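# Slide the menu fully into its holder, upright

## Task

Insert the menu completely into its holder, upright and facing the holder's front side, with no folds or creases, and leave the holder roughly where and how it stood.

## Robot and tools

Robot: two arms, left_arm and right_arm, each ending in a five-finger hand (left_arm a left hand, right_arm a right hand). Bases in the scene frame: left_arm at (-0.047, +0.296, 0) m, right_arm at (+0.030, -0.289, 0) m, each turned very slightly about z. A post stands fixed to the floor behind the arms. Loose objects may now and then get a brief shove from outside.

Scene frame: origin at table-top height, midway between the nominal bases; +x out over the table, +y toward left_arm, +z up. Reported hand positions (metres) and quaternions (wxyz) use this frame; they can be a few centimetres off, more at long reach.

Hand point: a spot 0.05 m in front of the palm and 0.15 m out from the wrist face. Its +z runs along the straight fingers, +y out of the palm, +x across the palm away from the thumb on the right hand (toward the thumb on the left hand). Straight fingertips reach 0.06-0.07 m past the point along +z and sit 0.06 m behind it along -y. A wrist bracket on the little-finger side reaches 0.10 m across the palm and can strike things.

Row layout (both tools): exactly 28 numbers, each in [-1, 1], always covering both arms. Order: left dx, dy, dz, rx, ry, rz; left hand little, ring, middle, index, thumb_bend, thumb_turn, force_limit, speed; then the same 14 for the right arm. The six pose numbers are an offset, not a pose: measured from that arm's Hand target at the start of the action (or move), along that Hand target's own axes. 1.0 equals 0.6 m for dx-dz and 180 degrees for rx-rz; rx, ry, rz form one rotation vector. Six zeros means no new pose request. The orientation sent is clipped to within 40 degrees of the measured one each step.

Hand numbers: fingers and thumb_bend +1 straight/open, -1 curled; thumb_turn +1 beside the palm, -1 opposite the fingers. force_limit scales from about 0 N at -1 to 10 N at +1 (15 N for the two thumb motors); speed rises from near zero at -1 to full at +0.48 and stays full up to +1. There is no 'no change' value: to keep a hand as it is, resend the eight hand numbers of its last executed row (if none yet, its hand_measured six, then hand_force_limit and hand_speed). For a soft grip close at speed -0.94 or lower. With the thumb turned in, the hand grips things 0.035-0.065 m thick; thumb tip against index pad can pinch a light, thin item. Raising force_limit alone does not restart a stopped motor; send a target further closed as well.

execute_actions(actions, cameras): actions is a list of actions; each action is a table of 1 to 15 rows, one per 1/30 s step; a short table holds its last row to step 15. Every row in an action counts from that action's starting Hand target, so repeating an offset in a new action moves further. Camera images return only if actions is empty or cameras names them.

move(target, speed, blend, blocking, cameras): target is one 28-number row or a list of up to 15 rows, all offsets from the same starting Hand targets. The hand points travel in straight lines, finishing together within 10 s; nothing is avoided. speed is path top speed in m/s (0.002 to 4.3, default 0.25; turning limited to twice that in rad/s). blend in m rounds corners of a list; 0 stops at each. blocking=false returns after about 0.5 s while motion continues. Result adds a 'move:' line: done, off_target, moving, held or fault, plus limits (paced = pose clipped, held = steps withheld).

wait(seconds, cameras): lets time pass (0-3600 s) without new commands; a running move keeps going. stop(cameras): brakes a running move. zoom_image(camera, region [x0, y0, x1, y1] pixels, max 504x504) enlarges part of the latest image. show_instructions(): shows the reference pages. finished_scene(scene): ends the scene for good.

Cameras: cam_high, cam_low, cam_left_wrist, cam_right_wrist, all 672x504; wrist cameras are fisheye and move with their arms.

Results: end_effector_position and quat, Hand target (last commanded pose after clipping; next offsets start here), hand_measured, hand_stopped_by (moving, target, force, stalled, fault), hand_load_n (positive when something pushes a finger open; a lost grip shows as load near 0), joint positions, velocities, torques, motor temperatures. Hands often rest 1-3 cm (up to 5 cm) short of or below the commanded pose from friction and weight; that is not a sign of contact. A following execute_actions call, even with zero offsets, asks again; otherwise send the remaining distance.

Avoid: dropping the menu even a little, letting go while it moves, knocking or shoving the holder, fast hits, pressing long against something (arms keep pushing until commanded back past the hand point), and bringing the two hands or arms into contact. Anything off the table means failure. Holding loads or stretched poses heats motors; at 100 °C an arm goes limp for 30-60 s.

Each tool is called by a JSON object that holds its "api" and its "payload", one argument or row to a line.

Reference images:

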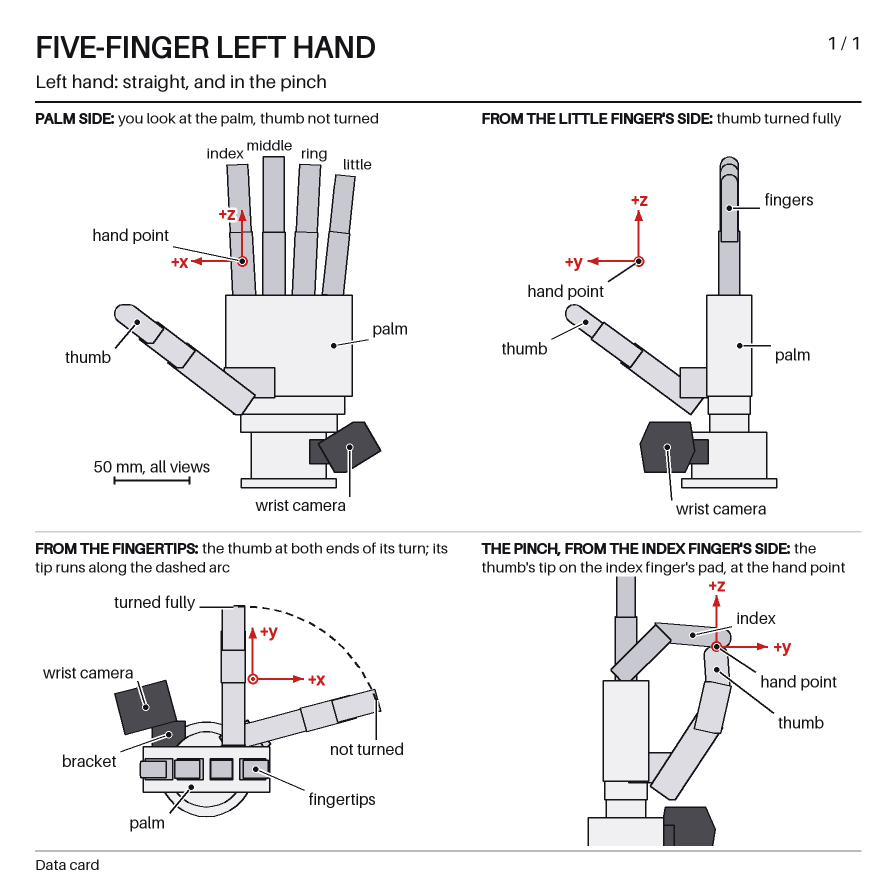

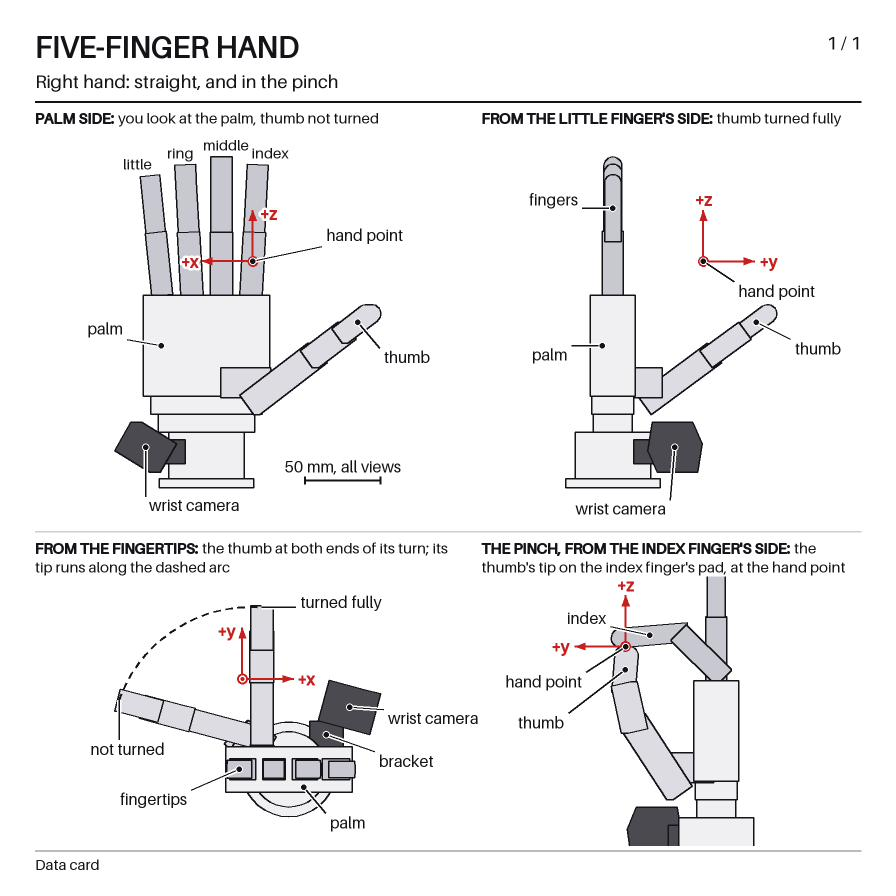

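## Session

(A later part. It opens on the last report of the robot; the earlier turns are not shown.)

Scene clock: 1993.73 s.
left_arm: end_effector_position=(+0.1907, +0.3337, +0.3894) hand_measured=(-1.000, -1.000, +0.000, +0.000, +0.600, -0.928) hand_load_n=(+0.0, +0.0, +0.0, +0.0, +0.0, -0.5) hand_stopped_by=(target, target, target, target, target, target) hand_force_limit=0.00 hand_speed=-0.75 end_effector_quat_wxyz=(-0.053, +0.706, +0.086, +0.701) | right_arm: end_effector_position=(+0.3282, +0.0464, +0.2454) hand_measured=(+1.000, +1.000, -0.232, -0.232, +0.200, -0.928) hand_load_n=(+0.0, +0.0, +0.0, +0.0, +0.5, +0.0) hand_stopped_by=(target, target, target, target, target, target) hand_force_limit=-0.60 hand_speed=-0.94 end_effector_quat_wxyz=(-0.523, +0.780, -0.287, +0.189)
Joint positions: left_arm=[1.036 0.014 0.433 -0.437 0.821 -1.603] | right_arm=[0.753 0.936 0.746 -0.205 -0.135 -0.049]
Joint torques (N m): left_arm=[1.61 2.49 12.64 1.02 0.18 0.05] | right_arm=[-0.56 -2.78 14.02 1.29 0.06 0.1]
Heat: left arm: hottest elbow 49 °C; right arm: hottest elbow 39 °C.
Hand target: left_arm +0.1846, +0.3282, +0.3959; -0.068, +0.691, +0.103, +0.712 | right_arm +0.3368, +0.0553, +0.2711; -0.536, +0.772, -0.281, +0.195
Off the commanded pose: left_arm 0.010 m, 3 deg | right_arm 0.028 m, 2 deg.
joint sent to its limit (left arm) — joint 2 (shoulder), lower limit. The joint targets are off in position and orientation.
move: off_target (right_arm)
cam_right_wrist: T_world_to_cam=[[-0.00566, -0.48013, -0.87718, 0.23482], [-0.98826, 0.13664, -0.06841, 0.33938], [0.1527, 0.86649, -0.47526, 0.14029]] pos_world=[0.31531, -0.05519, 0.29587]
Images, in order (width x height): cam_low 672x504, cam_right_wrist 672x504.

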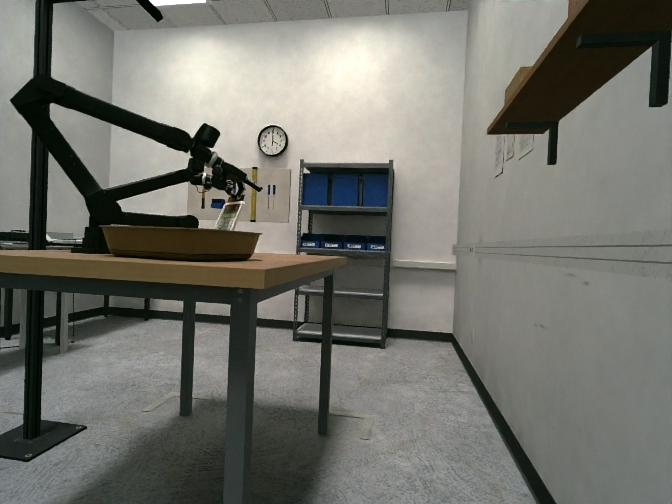

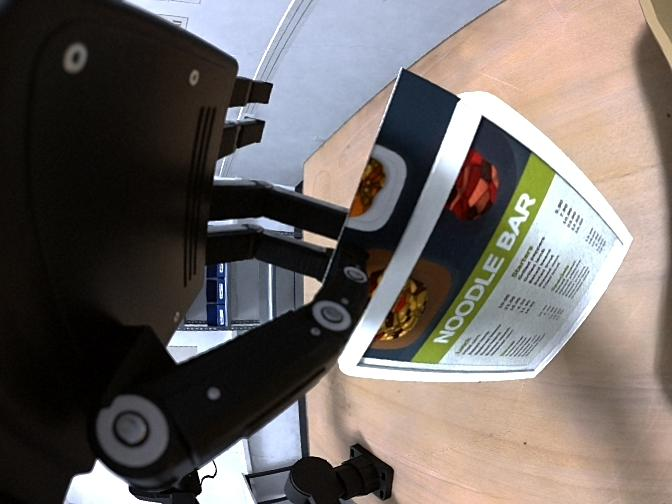

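{"api": "execute_actions", "payload": {
  "actions": [
    [[0,0,0,0,0,0,-1,-1,0.0,0.0,0.6,-0.928,0,-0.75,0,0,0,0,0,0,1,1,-0.233,-0.233,0.08,-0.928,-0.6,-0.94]]
  ]
}}

{"api": "wait", "payload": {
  "seconds": 1.5,
  "cameras": ["cam_low","cam_right_wrist"]
}}

{"api": "zoom_image", "payload": {
  "camera": "cam_right_wrist",
  "region": [280, 180, 420, 390]
}}

{"api": "zoom_image", "payload": {
  "camera": "cam_low",
  "region": [215, 170, 265, 220]
}}

Scene clock: 2006.47 s.
left_arm: end_effector_position=(+0.1907, +0.3337, +0.3894) hand_measured=(-1.000, -1.000, +0.000, +0.000, +0.600, -0.928) hand_load_n=(+0.0, +0.0, +0.0, +0.0, +0.0, +0.0) hand_stopped_by=(target, target, target, target, target, target) hand_force_limit=0.00 hand_speed=-0.75 end_effector_quat_wxyz=(-0.053, +0.706, +0.086, +0.701) | right_arm: end_effector_position=(+0.3282, +0.0464, +0.2454) hand_measured=(+1.000, +1.000, -0.232, -0.232, +0.082, -0.928) hand_load_n=(+0.0, +0.0, +2.0, +1.5, +2.5, +0.0) hand_stopped_by=(target, target, target, target, target, target) hand_force_limit=-0.60 hand_speed=-0.94 end_effector_quat_wxyz=(-0.523, +0.780, -0.287, +0.189)
Joint positions: left_arm=[1.036 0.014 0.433 -0.437 0.821 -1.603] | right_arm=[0.753 0.936 0.746 -0.205 -0.135 -0.049]
Joint torques (N m): left_arm=[1.67 2.49 12.63 1.02 0.18 0.04] | right_arm=[-0.62 -2.84 14.01 1.32 0.06 0.11]
Heat: left arm: hottest elbow 49 °C; right arm: hottest elbow 40 °C.
Hand target: left_arm +0.1846, +0.3282, +0.3959; -0.068, +0.691, +0.103, +0.712 | right_arm +0.3368, +0.0553, +0.2712; -0.536, +0.772, -0.281, +0.195
Off the commanded pose: left_arm 0.010 m, 3 deg | right_arm 0.028 m, 2 deg.
joint sent to its limit (left arm) — joint 2 (shoulder), lower limit. The joint targets are off in position and orientation.
Step readings (end_effector_position of left_arm | right_arm):
0: (+0.1907, +0.3337, +0.3894) | (+0.3282, +0.0464, +0.2454)
1: (+0.1907, +0.3337, +0.3894) | (+0.3282, +0.0464, +0.2454)
2: (+0.1907, +0.3337, +0.3894) | (+0.3282, +0.0464, +0.2454)
4: (+0.1907, +0.3337, +0.3894) | (+0.3282, +0.0464, +0.2454)
8: (+0.1907, +0.3337, +0.3894) | (+0.3282, +0.0464, +0.2454)
15: (+0.1907, +0.3337, +0.3894) | (+0.3282, +0.0464, +0.2454)

Scene clock: 2007.97 s.
left_arm: end_effector_position=(+0.1907, +0.3337, +0.3894) hand_measured=(-1.000, -1.000, +0.000, +0.000, +0.600, -0.928) hand_load_n=(+0.0, +0.0, +0.0, +0.0, +0.0, +0.0) hand_stopped_by=(target, target, target, target, target, target) hand_force_limit=0.00 hand_speed=-0.75 end_effector_quat_wxyz=(-0.053, +0.706, +0.086, +0.701) | right_arm: end_effector_position=(+0.3282, +0.0464, +0.2454) hand_measured=(+1.000, +1.000, -0.232, -0.232, +0.082, -0.928) hand_load_n=(+0.0, +0.0, +2.0, +1.5, +2.5, +0.5) hand_stopped_by=(target, target, target, target, target, target) hand_force_limit=-0.60 hand_speed=-0.94 end_effector_quat_wxyz=(-0.523, +0.780, -0.287, +0.189)
Joint positions: left_arm=[1.036 0.014 0.433 -0.437 0.821 -1.603] | right_arm=[0.753 0.936 0.746 -0.205 -0.135 -0.049]
Joint torques (N m): left_arm=[1.61 2.49 12.63 1.02 0.19 0.05] | right_arm=[-0.67 -3.02 14.05 1.32 0.04 0.11]
Heat: left arm: hottest elbow 49 °C; right arm: hottest elbow 40 °C.
Hand target: left_arm +0.1846, +0.3282, +0.3959; -0.068, +0.691, +0.103, +0.712 | right_arm +0.3368, +0.0553, +0.2712; -0.536, +0.772, -0.281, +0.195
Off the commanded pose: left_arm 0.010 m, 3 deg | right_arm 0.028 m, 2 deg.
wait: 1.50 s; at rest by 0.17 s
cam_right_wrist: T_world_to_cam=[[-0.00566, -0.48013, -0.87718, 0.23482], [-0.98826, 0.13664, -0.06841, 0.33938], [0.1527, 0.86649, -0.47526, 0.14029]] pos_world=[0.31531, -0.05519, 0.29587]

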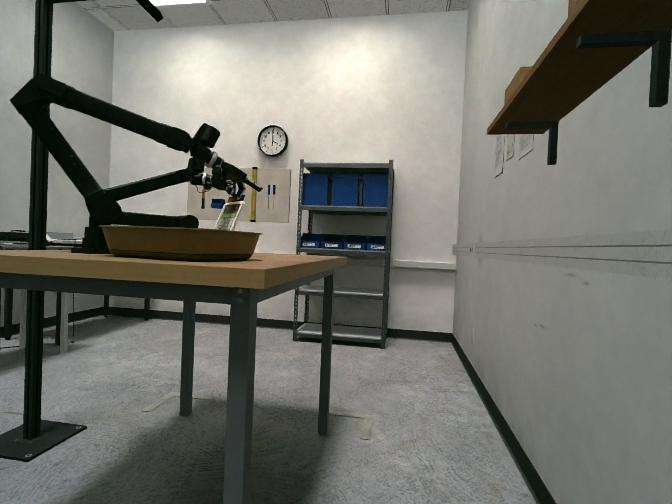

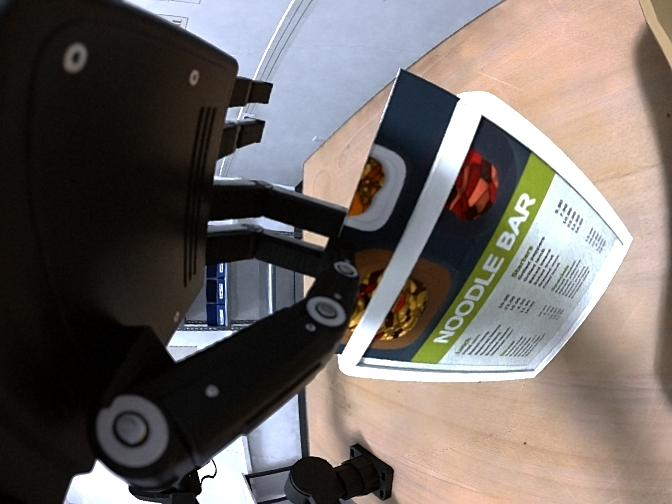

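Scaled by 2.400 from the camera's image (finer frame: 960x720).

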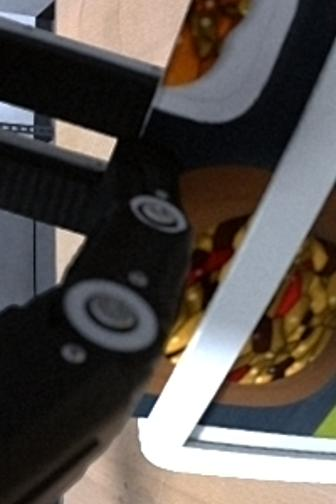

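Scaled by 10.080 from the camera's image (finer frame: 960x720).

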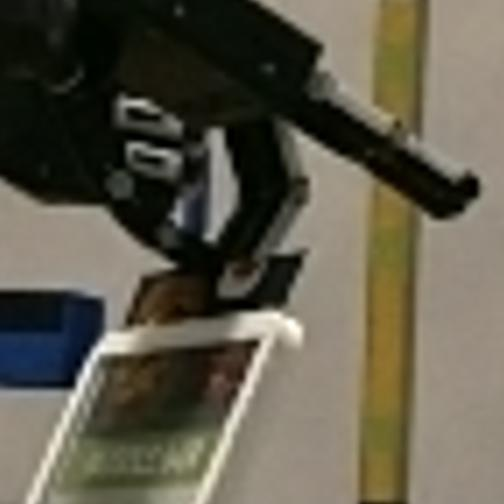

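{"api": "move", "payload": {
  "target": [0,0,0,0,0,0,-1,-1,0.0,0.0,0.6,-0.928,0,-0.75,0,0.0417,0,0,0,0,1,1,-0.233,-0.233,0.08,-0.928,-0.6,-0.94],
  "speed": 0.02
}}

Scene clock: 2018.83 s.
left_arm: end_effector_position=(+0.1907, +0.3337, +0.3894) hand_measured=(-1.000, -1.000, +0.000, +0.000, +0.600, -0.928) hand_load_n=(+0.0, +0.0, +0.0, +0.0, +0.0, +0.0) hand_stopped_by=(target, target, target, target, target, target) hand_force_limit=0.00 hand_speed=-0.75 end_effector_quat_wxyz=(-0.053, +0.706, +0.086, +0.701) | right_arm: end_effector_position=(+0.3301, +0.0482, +0.2492) hand_measured=(+1.000, +1.000, -0.232, -0.232, +0.082, -0.928) hand_load_n=(+0.0, +0.0, +2.0, +1.5, +2.5, +0.0) hand_stopped_by=(target, target, target, target, target, target) hand_force_limit=-0.60 hand_speed=-0.94 end_effector_quat_wxyz=(-0.530, +0.775, -0.285, +0.192)
Joint positions: left_arm=[1.036 0.014 0.433 -0.437 0.821 -1.603] | right_arm=[0.753 0.936 0.746 -0.188 -0.135 -0.049]
Joint torques (N m): left_arm=[1.61 2.49 12.63 1.02 0.18 0.04] | right_arm=[-1.14 -3.6 8.44 2.76 -0.07 0.1]
Heat: left arm: hottest elbow 49 °C; right arm: hottest elbow 40 °C.
Hand target: left_arm +0.1846, +0.3282, +0.3959; -0.068, +0.691, +0.103, +0.712 | right_arm +0.3312, +0.0486, +0.2477; -0.536, +0.772, -0.281, +0.195
Off the commanded pose: left_arm 0.010 m, 3 deg | right_arm 0.002 m, 1 deg.
joint sent to its limit (left arm) — joint 2 (shoulder), lower limit. The joint targets are off in position and orientation.
move: done

{"api": "move", "payload": {
  "target": [0,0,0,0,0,0,-1,-1,0.0,0.0,0.6,-0.928,0,-0.75,-0.0015,0.0283,0.0033,0,0,0,1,1,-0.233,-0.233,0.08,-0.928,-0.6,-0.94],
  "speed": 0.02
}}

{"api": "wait", "payload": {
  "seconds": 1.0,
  "cameras": ["cam_low","cam_right_wrist","cam_high"]
}}

{"api": "zoom_image", "payload": {
  "camera": "cam_right_wrist",
  "region": [280, 180, 420, 390]
}}

{"api": "zoom_image", "payload": {
  "camera": "cam_low",
  "region": [215, 170, 265, 220]
}}

{"api": "zoom_image", "payload": {
  "camera": "cam_right_wrist",
  "region": [480, 180, 650, 390]
}}

Scene clock: 2026.47 s.
left_arm: end_effector_position=(+0.1907, +0.3337, +0.3894) hand_measured=(-1.000, -1.000, +0.000, +0.000, +0.600, -0.928) hand_load_n=(+0.0, +0.0, +0.0, +0.0, +0.0, +0.0) hand_stopped_by=(target, target, target, target, target, target) hand_force_limit=0.00 hand_speed=-0.75 end_effector_quat_wxyz=(-0.053, +0.706, +0.086, +0.701) | right_arm: end_effector_position=(+0.3271, +0.0455, +0.2313) hand_measured=(+1.000, +1.000, -0.232, -0.232, +0.082, -0.928) hand_load_n=(+0.0, +0.0, +2.0, +1.0, +2.5, +0.0) hand_stopped_by=(target, target, target, target, target, target) hand_force_limit=-0.60 hand_speed=-0.94 end_effector_quat_wxyz=(-0.529, +0.776, -0.285, +0.192)
Joint positions: left_arm=[1.036 0.014 0.433 -0.437 0.821 -1.603] | right_arm=[0.753 0.936 0.7 -0.143 -0.135 -0.049]
Joint torques (N m): left_arm=[1.61 2.43 12.63 1.02 0.19 0.05] | right_arm=[-0.67 -3.78 8.43 2.73 -0.05 0.08]
Heat: left arm: hottest elbow 49 °C; right arm: hottest elbow 39 °C.
Hand target: left_arm +0.1846, +0.3282, +0.3959; -0.068, +0.691, +0.103, +0.712 | right_arm +0.3278, +0.0460, +0.2309; -0.536, +0.772, -0.281, +0.195
Off the commanded pose: left_arm 0.010 m, 3 deg | right_arm 0.001 m, 1 deg.
joint sent to its limit (left arm) — joint 2 (shoulder), lower limit. The joint targets are off in position and orientation.
move: done

Scene clock: 2027.47 s.
left_arm: end_effector_position=(+0.1907, +0.3337, +0.3894) hand_measured=(-1.000, -1.000, +0.000, +0.000, +0.600, -0.928) hand_load_n=(+0.0, +0.0, +0.0, +0.0, +0.0, -0.5) hand_stopped_by=(target, target, target, target, target, target) hand_force_limit=0.00 hand_speed=-0.75 end_effector_quat_wxyz=(-0.053, +0.706, +0.086, +0.701) | right_arm: end_effector_position=(+0.3271, +0.0455, +0.2313) hand_measured=(+1.000, +1.000, -0.232, -0.232, +0.082, -0.928) hand_load_n=(+0.0, +0.0, +2.0, +1.5, +2.5, +0.0) hand_stopped_by=(target, target, target, target, target, target) hand_force_limit=-0.60 hand_speed=-0.94 end_effector_quat_wxyz=(-0.529, +0.776, -0.285, +0.192)
Joint positions: left_arm=[1.036 0.014 0.433 -0.437 0.821 -1.603] | right_arm=[0.753 0.936 0.7 -0.143 -0.135 -0.049]
Joint torques (N m): left_arm=[1.73 2.49 12.63 1.02 0.18 0.05] | right_arm=[-0.79 -3.6 8.47 2.71 -0.05 0.08]
Heat: left arm: hottest elbow 49 °C; right arm: hottest elbow 39 °C.
Hand target: left_arm +0.1846, +0.3282, +0.3959; -0.068, +0.691, +0.103, +0.712 | right_arm +0.3278, +0.0460, +0.2309; -0.536, +0.772, -0.281, +0.195
Off the commanded pose: left_arm 0.010 m, 3 deg | right_arm 0.001 m, 1 deg.
wait: 1.00 s; at rest by 0.17 s
cam_right_wrist: T_world_to_cam=[[0.00412, -0.47145, -0.88188, 0.21956], [-0.98744, 0.13737, -0.07805, 0.33946], [0.15794, 0.87113, -0.46496, 0.13025]] pos_world=[0.31372, -0.05658, 0.28068]
Images, in order (width x height): cam_high 672x504, cam_low 672x504, cam_right_wrist 672x504.

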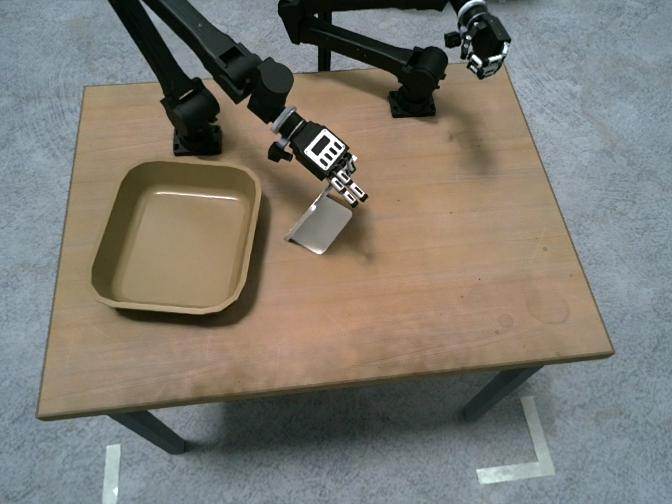

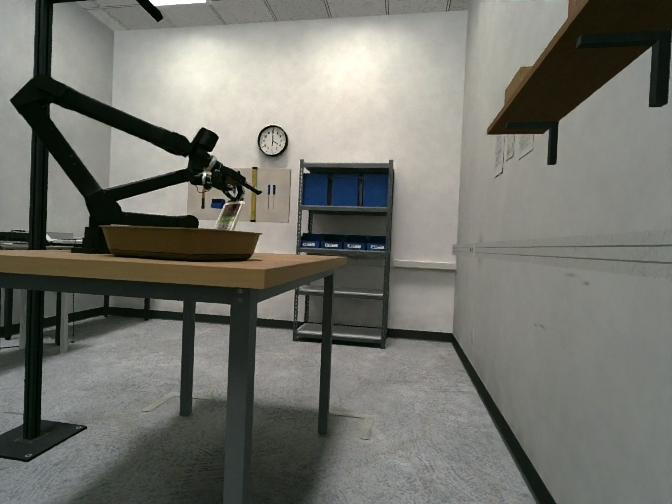

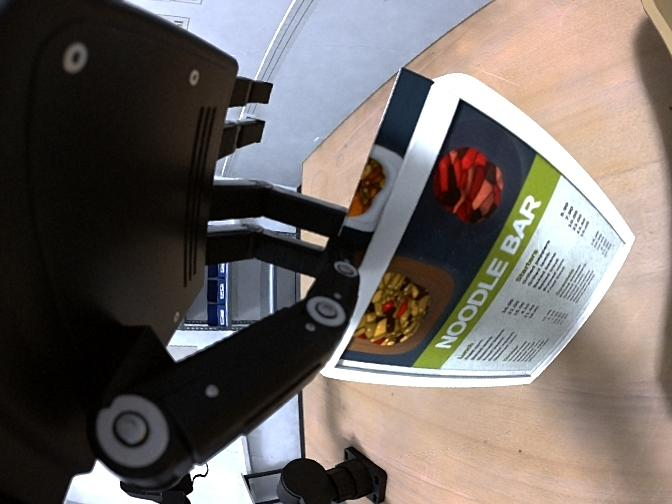

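Scaled by 2.400 from the camera's image (finer frame: 960x720).

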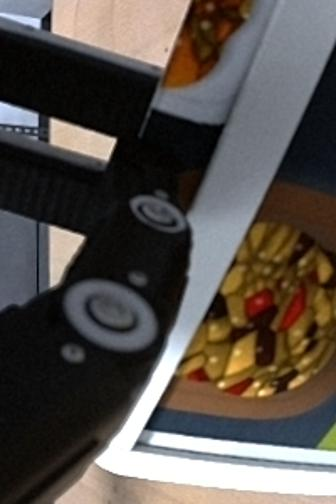

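Scaled by 10.080 from the camera's image (finer frame: 960x720).

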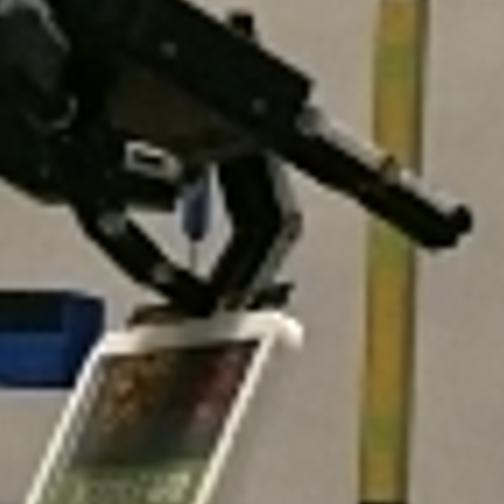

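Scaled by 2.400 from the camera's image (finer frame: 960x720).

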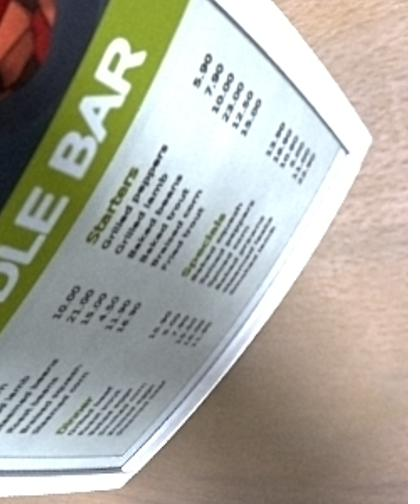

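{"api": "move", "payload": {
  "target": [0,0,0,0,0,0,-1,-1,0.0,0.0,0.6,-0.928,0,-0.75,-0.001,0.0058,0.0008,0,0,0,1,1,-0.233,-0.233,0.08,-0.928,-0.6,-0.94],
  "speed": 0.02
}}

{"api": "wait", "payload": {
  "seconds": 1.0,
  "cameras": ["cam_low","cam_right_wrist"]
}}

{"api": "zoom_image", "payload": {
  "camera": "cam_right_wrist",
  "region": [280, 180, 420, 390]
}}

{"api": "zoom_image", "payload": {
  "camera": "cam_low",
  "region": [215, 170, 265, 220]
}}

{"api": "zoom_image", "payload": {
  "camera": "cam_right_wrist",
  "region": [520, 200, 650, 400]
}}

Scene clock: 2044.77 s.
left_arm: end_effector_position=(+0.1907, +0.3337, +0.3894) hand_measured=(-1.000, -1.000, +0.000, +0.000, +0.600, -0.928) hand_load_n=(+0.5, +0.0, +0.0, +0.0, +0.0, +0.0) hand_stopped_by=(target, target, target, target, target, target) hand_force_limit=0.00 hand_speed=-0.75 end_effector_quat_wxyz=(-0.053, +0.706, +0.086, +0.701) | right_arm: end_effector_position=(+0.3269, +0.0453, +0.2292) hand_measured=(+1.000, +1.000, -0.232, -0.232, +0.082, -0.928) hand_load_n=(+0.0, +0.0, +2.0, +1.5, +2.0, +0.0) hand_stopped_by=(target, target, target, target, target, target) hand_force_limit=-0.60 hand_speed=-0.94 end_effector_quat_wxyz=(-0.530, +0.775, -0.285, +0.192)
Joint positions: left_arm=[1.036 0.014 0.433 -0.437 0.821 -1.603] | right_arm=[0.753 0.936 0.692 -0.133 -0.135 -0.049]
Joint torques (N m): left_arm=[1.67 2.55 12.63 1.02 0.19 0.05] | right_arm=[-0.62 -3.9 8.34 2.59 0 0.1]
Heat: left arm: hottest elbow 49 °C; right arm: hottest elbow 39 °C.
Hand target: left_arm +0.1846, +0.3282, +0.3959; -0.068, +0.691, +0.103, +0.712 | right_arm +0.3269, +0.0458, +0.2275; -0.536, +0.772, -0.281, +0.195
Off the commanded pose: left_arm 0.010 m, 3 deg | right_arm 0.002 m, 1 deg.
joint sent to its limit (left arm) — joint 2 (shoulder), lower limit. The joint targets are off in position and orientation.
move: done

Scene clock: 2045.77 s.
left_arm: end_effector_position=(+0.1907, +0.3337, +0.3894) hand_measured=(-1.000, -1.000, +0.000, +0.000, +0.600, -0.928) hand_load_n=(+0.0, +0.0, +0.0, +0.0, +0.0, +0.0) hand_stopped_by=(target, target, target, target, target, target) hand_force_limit=0.00 hand_speed=-0.75 end_effector_quat_wxyz=(-0.053, +0.706, +0.086, +0.701) | right_arm: end_effector_position=(+0.3269, +0.0453, +0.2292) hand_measured=(+1.000, +1.000, -0.232, -0.232, +0.082, -0.928) hand_load_n=(+0.0, -0.5, +1.5, +1.5, +2.0, +0.0) hand_stopped_by=(target, target, target, target, target, target) hand_force_limit=-0.60 hand_speed=-0.94 end_effector_quat_wxyz=(-0.530, +0.775, -0.285, +0.192)
Joint positions: left_arm=[1.036 0.014 0.433 -0.437 0.821 -1.603] | right_arm=[0.753 0.936 0.692 -0.133 -0.135 -0.049]
Joint torques (N m): left_arm=[1.61 2.49 12.63 1.02 0.18 0.05] | right_arm=[-0.73 -3.6 8.32 2.63 0 0.09]
Heat: left arm: hottest elbow 49 °C; right arm: hottest elbow 39 °C.
Hand target: left_arm +0.1846, +0.3282, +0.3959; -0.068, +0.691, +0.103, +0.712 | right_arm +0.3269, +0.0458, +0.2275; -0.536, +0.772, -0.281, +0.195
Off the commanded pose: left_arm 0.010 m, 3 deg | right_arm 0.002 m, 1 deg.
wait: 1.00 s; at rest by 0.17 s
cam_right_wrist: T_world_to_cam=[[0.00619, -0.46958, -0.88287, 0.21703], [-0.98725, 0.13755, -0.08008, 0.33953], [0.15904, 0.87211, -0.46274, 0.12853]] pos_world=[0.31342, -0.05688, 0.27828]

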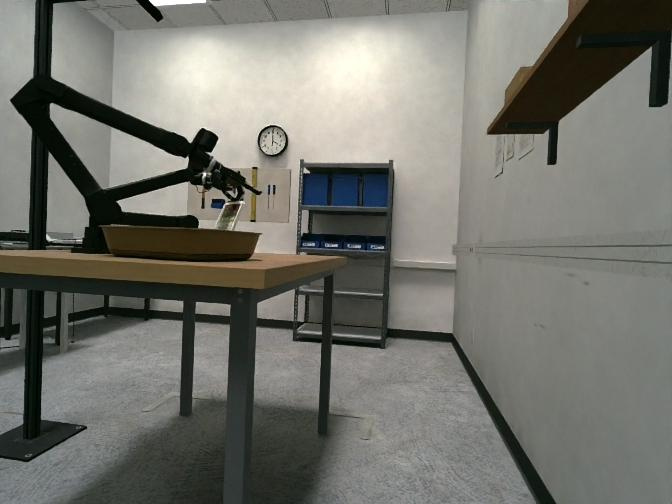

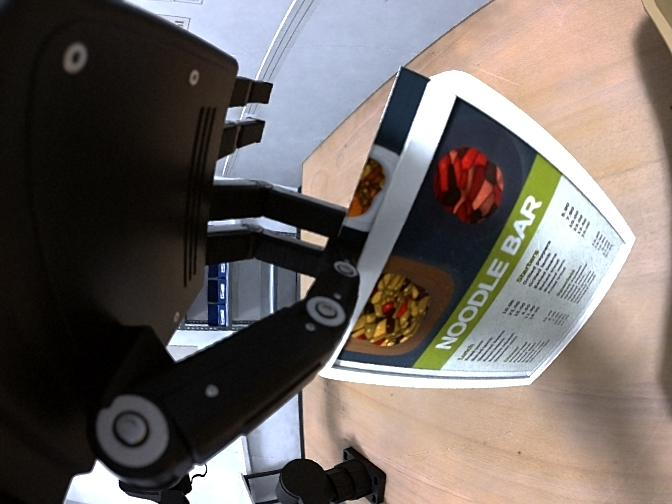

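Scaled by 2.400 from the camera's image (finer frame: 960x720).

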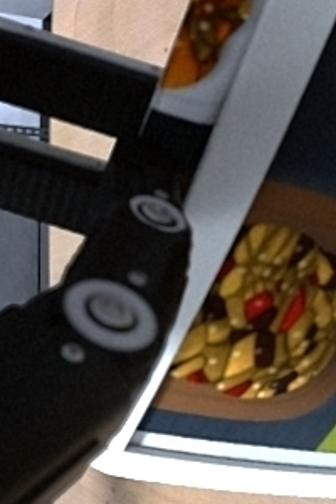

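Scaled by 10.080 from the camera's image (finer frame: 960x720).

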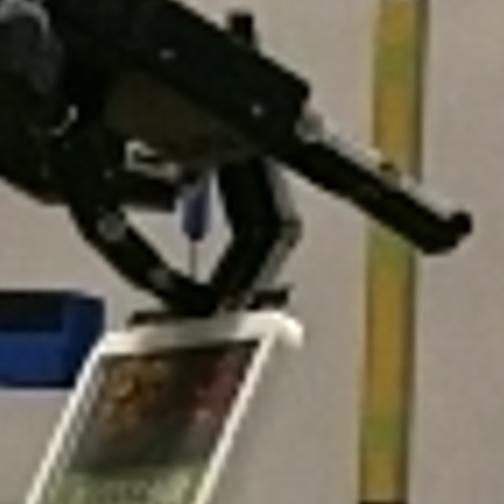

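Scaled by 2.520 from the camera's image (finer frame: 960x720).

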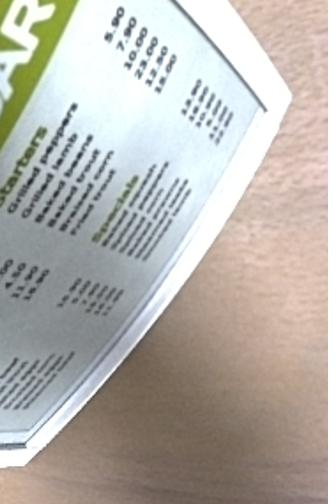

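{"api": "execute_actions", "payload": {
  "actions": []
}}

Scene clock: 2057.83 s.
left_arm: end_effector_position=(+0.1907, +0.3337, +0.3894) hand_measured=(-1.000, -1.000, +0.000, +0.000, +0.600, -0.928) hand_load_n=(+0.0, +0.0, +0.0, -0.5, +0.0, -0.5) hand_stopped_by=(target, target, target, target, target, target) hand_force_limit=0.00 hand_speed=-0.75 end_effector_quat_wxyz=(-0.053, +0.706, +0.086, +0.701) | right_arm: end_effector_position=(+0.3269, +0.0453, +0.2292) hand_measured=(+1.000, +1.000, -0.232, -0.232, +0.082, -0.928) hand_load_n=(+0.0, +0.0, +2.0, +1.5, +2.0, +0.5) hand_stopped_by=(target, target, target, target, target, target) hand_force_limit=-0.60 hand_speed=-0.94 end_effector_quat_wxyz=(-0.530, +0.775, -0.285, +0.192)
Joint positions: left_arm=[1.036 0.014 0.433 -0.437 0.821 -1.603] | right_arm=[0.753 0.936 0.692 -0.133 -0.135 -0.049]
Joint velocities: within noise
Joint torques (N m): left_arm=[1.67 2.49 12.63 1.02 0.18 0.05] | right_arm=[-0.91 -3.6 8.32 2.61 0.01 0.1]
Motor temperatures (°C): left_arm=[27 27 49 25 24 25] | right_arm=[27 28 38 25 23 25]
Heat: left arm: hottest elbow 49 °C; right arm: hottest elbow 38 °C.
Hand target: left_arm +0.1846, +0.3282, +0.3959; -0.068, +0.691, +0.103, +0.712 | right_arm +0.3269, +0.0458, +0.2275; -0.536, +0.772, -0.281, +0.195
Off the commanded pose: left_arm 0.010 m, 3 deg | right_arm 0.002 m, 1 deg.
camera_calibration:
cam_left_wrist: T_world_to_cam=[[-0.19952, 0.96815, 0.15127, -0.34471], [-0.46006, -0.22885, 0.85789, -0.17252], [0.86518, 0.10157, 0.49107, -0.27371]] pos_world=[0.08867, 0.32205, 0.33455]
cam_right_wrist: T_world_to_cam=[[0.00619, -0.46958, -0.88287, 0.21703], [-0.98725, 0.13755, -0.08008, 0.33953], [0.15904, 0.87211, -0.46274, 0.12853]] pos_world=[0.31342, -0.05688, 0.27828]

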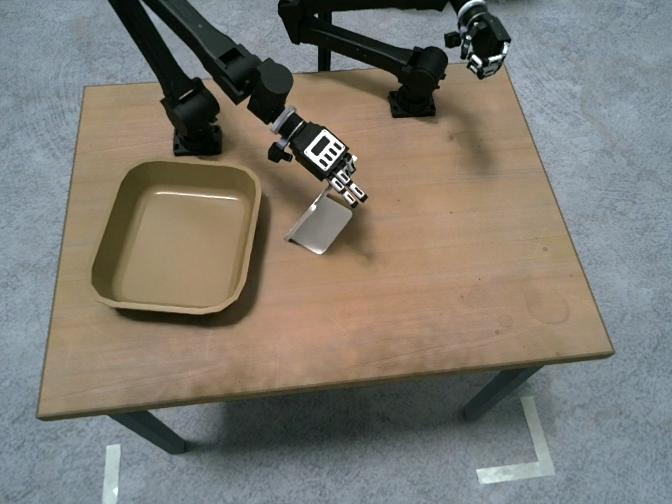

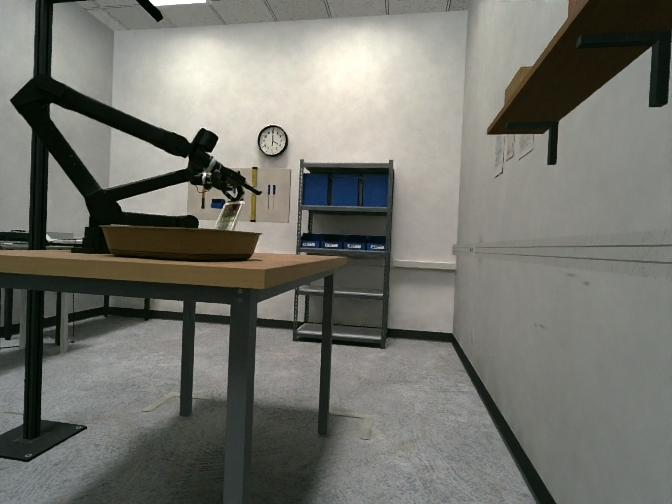

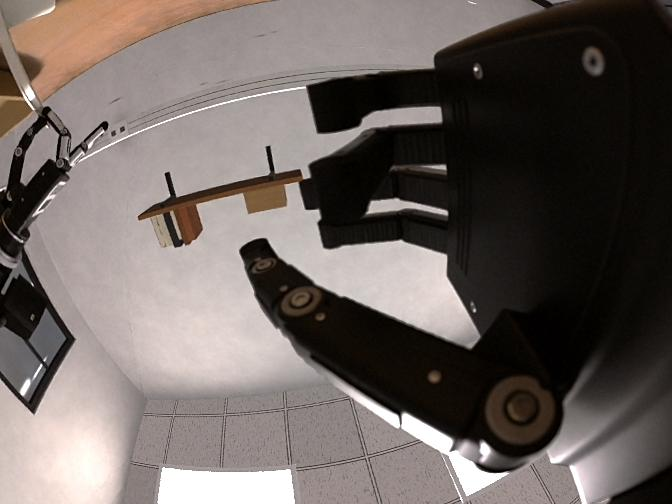

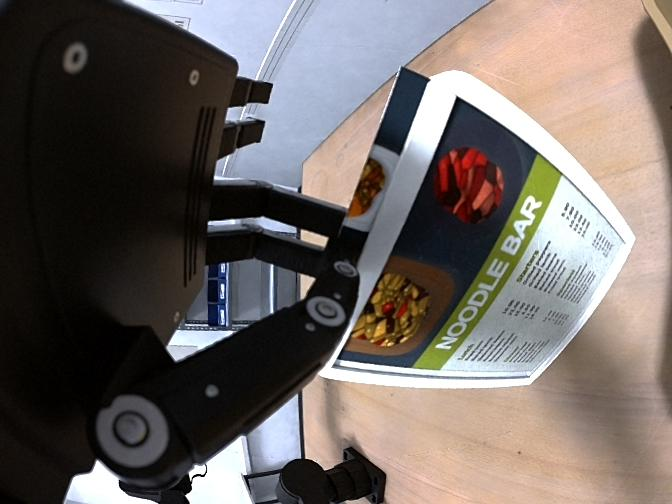

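{"api": "zoom_image", "payload": {
  "camera": "cam_right_wrist",
  "region": [290, 50, 650, 400]
}}

{"api": "zoom_image", "payload": {
  "camera": "cam_high",
  "region": [270, 160, 370, 260]
}}

{"api": "zoom_image", "payload": {
  "camera": "cam_low",
  "region": [200, 170, 270, 240]
}}

Scaled by 1.400 from the camera's image (finer frame: 960x720).

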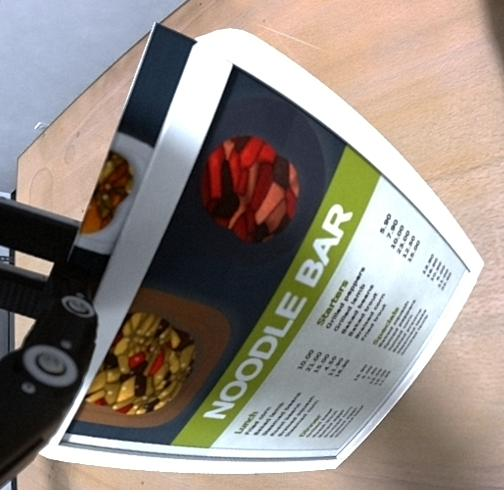

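Scaled by 5.040 from the camera's image (finer frame: 960x720).

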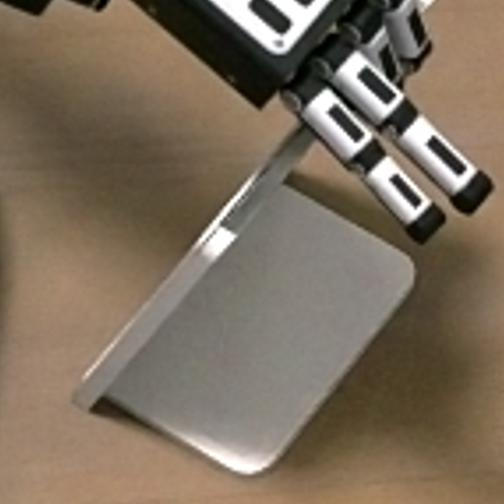

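Scaled by 7.200 from the camera's image (finer frame: 960x720).

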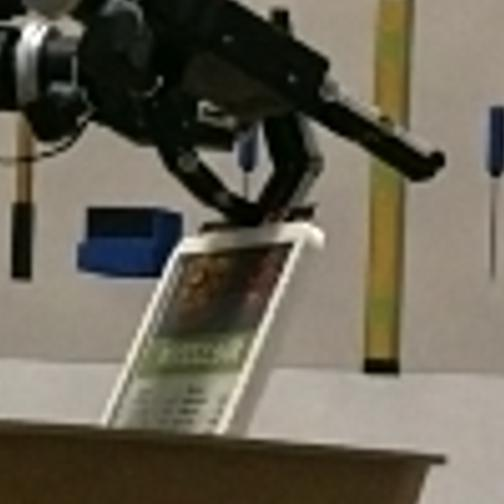

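{"api": "zoom_image", "payload": {
  "camera": "cam_right_wrist",
  "region": [500, 190, 650, 400]
}}

Scaled by 2.400 from the camera's image (finer frame: 960x720).

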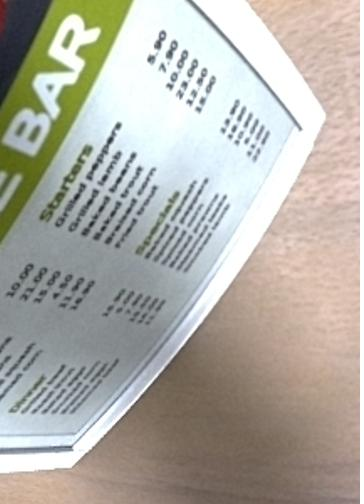

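{"api": "zoom_image", "payload": {
  "camera": "cam_right_wrist",
  "region": [530, 220, 640, 390]
}}

{"api": "zoom_image", "payload": {
  "camera": "cam_right_wrist",
  "region": [520, 320, 580, 395]
}}

Scaled by 2.965 from the camera's image (finer frame: 960x720).

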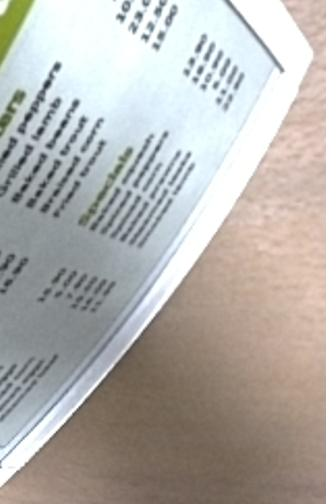

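Scaled by 6.720 from the camera's image (finer frame: 960x720).

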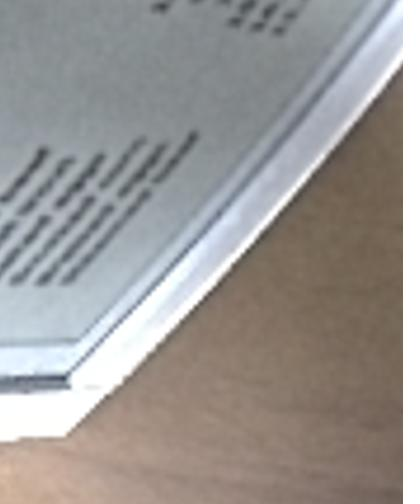

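{"api": "move", "payload": {
  "target": [0,0,0,0,0,0,-1,-1,0.0,0.0,0.6,-0.928,0,-0.75,0,0.007,0,0,0,0,1,1,-0.233,-0.233,0.08,-0.928,-0.6,-0.94],
  "speed": 0.03,
  "cameras": ["cam_right_wrist","cam_high"]
}}

Scene clock: 2102.70 s.
left_arm: end_effector_position=(+0.1907, +0.3337, +0.3894) hand_measured=(-1.000, -1.000, +0.000, +0.000, +0.600, -0.928) hand_load_n=(+0.0, +0.0, +0.0, +0.0, +0.0, +0.0) hand_stopped_by=(target, target, target, target, target, target) hand_force_limit=0.00 hand_speed=-0.75 end_effector_quat_wxyz=(-0.053, +0.706, +0.086, +0.701) | right_arm: end_effector_position=(+0.3270, +0.0454, +0.2281) hand_measured=(+1.000, +1.000, -0.232, -0.232, +0.082, -0.928) hand_load_n=(+0.0, +0.0, +1.5, +1.5, +1.5, +0.0) hand_stopped_by=(target, target, target, target, target, target) hand_force_limit=-0.60 hand_speed=-0.94 end_effector_quat_wxyz=(-0.533, +0.773, -0.284, +0.194)
Joint positions: left_arm=[1.036 0.014 0.433 -0.437 0.821 -1.603] | right_arm=[0.753 0.935 0.684 -0.117 -0.135 -0.049]
Joint torques (N m): left_arm=[1.67 2.49 12.64 1.02 0.18 0.04] | right_arm=[-0.73 -3.66 8.1 2.51 -0.02 0.08]
Heat: left arm: hottest elbow 49 °C; right arm: hottest elbow 37 °C.
Hand target: left_arm +0.1846, +0.3282, +0.3959; -0.068, +0.691, +0.103, +0.712 | right_arm +0.3260, +0.0447, +0.2237; -0.536, +0.772, -0.281, +0.195
Off the commanded pose: left_arm 0.010 m, 3 deg | right_arm 0.005 m, 1 deg.
joint sent to its limit (left arm) — joint 2 (shoulder), lower limit. The joint targets are off in position and orientation.
move: done
cam_right_wrist: T_world_to_cam=[[0.01151, -0.4649, -0.88529, 0.21472], [-0.98676, 0.13795, -0.08527, 0.34063], [0.16176, 0.87455, -0.45715, 0.12567]] pos_world=[0.31333, -0.05707, 0.27658]
Images, in order (width x height): cam_high 672x504, cam_right_wrist 672x504.

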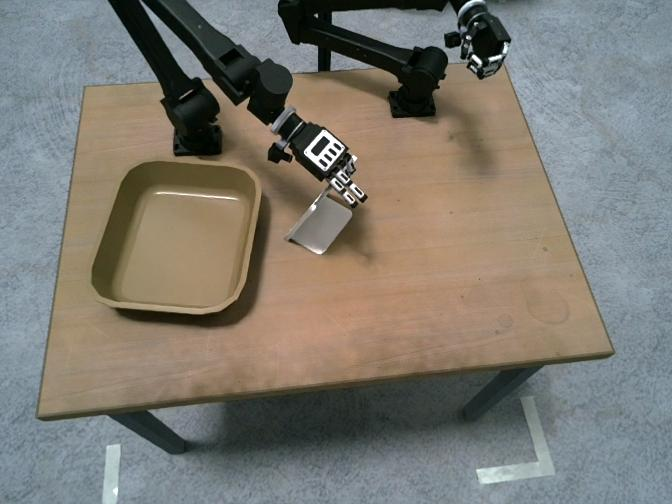

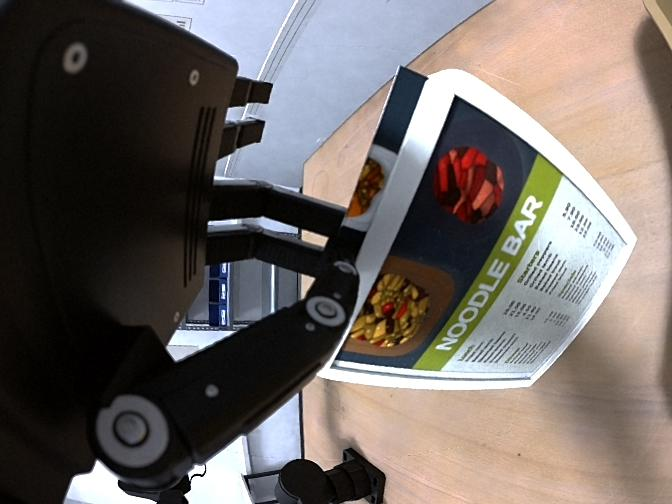

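{"api": "zoom_image", "payload": {
  "camera": "cam_right_wrist",
  "region": [520, 320, 580, 395]
}}

{"api": "zoom_image", "payload": {
  "camera": "cam_right_wrist",
  "region": [290, 50, 470, 400]
}}

Scaled by 6.720 from the camera's image (finer frame: 960x720).

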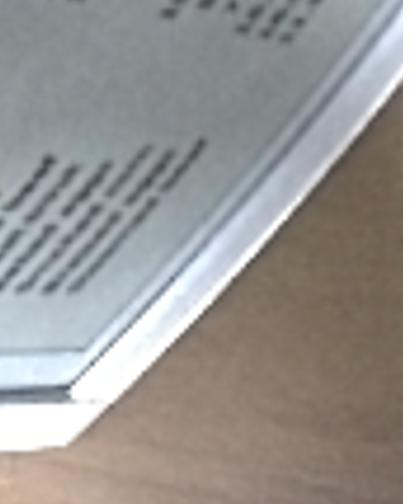

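Scaled by 1.440 from the camera's image (finer frame: 960x720).

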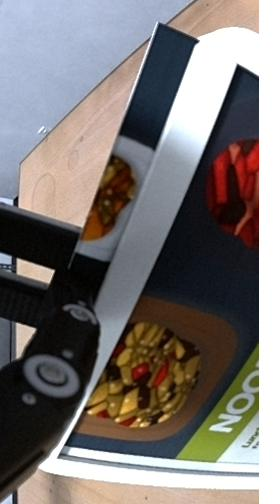

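{"api": "execute_actions", "payload": {
  "actions": [
    [[0,0,0,0,0,0,-1,-1,0.0,0.0,0.6,-0.928,0,-0.75,0,0,0,0,0,0,1,1,-0.233,-0.233,0.08,-0.928,-0.6,-0.94]]
  ],
  "cameras": ["cam_low"]
}}

{"api": "zoom_image", "payload": {
  "camera": "cam_low",
  "region": [222, 190, 250, 211]
}}

Scene clock: 2133.10 s.
left_arm: end_effector_position=(+0.1907, +0.3337, +0.3894) hand_measured=(-1.000, -1.000, +0.000, +0.000, +0.600, -0.928) hand_load_n=(+0.0, +0.0, +0.0, +0.0, +0.0, -0.5) hand_stopped_by=(target, target, target, target, target, target) hand_force_limit=0.00 hand_speed=-0.75 end_effector_quat_wxyz=(-0.053, +0.706, +0.086, +0.701) | right_arm: end_effector_position=(+0.3270, +0.0454, +0.2281) hand_measured=(+1.000, +1.000, -0.232, -0.232, +0.082, -0.928) hand_load_n=(-0.5, +0.0, +1.5, +1.5, +1.5, +0.0) hand_stopped_by=(target, target, target, target, target, target) hand_force_limit=-0.60 hand_speed=-0.94 end_effector_quat_wxyz=(-0.533, +0.773, -0.284, +0.194)
Joint positions: left_arm=[1.036 0.014 0.433 -0.437 0.821 -1.603] | right_arm=[0.753 0.935 0.684 -0.117 -0.135 -0.049]
Joint torques (N m): left_arm=[1.61 2.49 12.64 1.02 0.18 0.04] | right_arm=[-0.73 -3.72 8.06 2.48 -0.02 0.11]
Heat: left arm: hottest elbow 49 °C; right arm: hottest elbow 36 °C.
Hand target: left_arm +0.1846, +0.3282, +0.3959; -0.068, +0.691, +0.103, +0.712 | right_arm +0.3260, +0.0447, +0.2237; -0.536, +0.772, -0.281, +0.195
Off the commanded pose: left_arm 0.010 m, 3 deg | right_arm 0.005 m, 1 deg.
joint sent to its limit (left arm) — joint 2 (shoulder), lower limit. The joint targets are off in position and orientation.
Step readings (end_effector_position of left_arm | right_arm):
0: (+0.1907, +0.3337, +0.3894) | (+0.3270, +0.0454, +0.2281)
1: (+0.1907, +0.3337, +0.3894) | (+0.3270, +0.0454, +0.2281)
2: (+0.1907, +0.3337, +0.3894) | (+0.3270, +0.0454, +0.2281)
4: (+0.1907, +0.3337, +0.3894) | (+0.3270, +0.0454, +0.2281)
8: (+0.1907, +0.3337, +0.3894) | (+0.3270, +0.0454, +0.2281)
15: (+0.1907, +0.3337, +0.3894) | (+0.3270, +0.0454, +0.2281)

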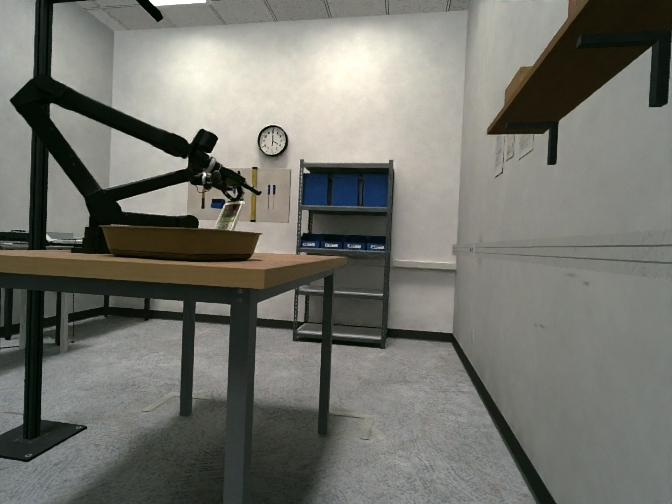

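Scaled by 18.000 from the camera's image (finer frame: 960x720).

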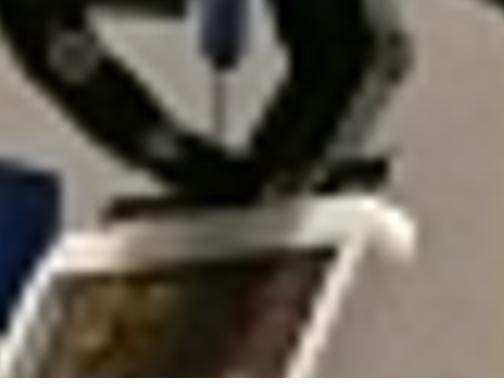

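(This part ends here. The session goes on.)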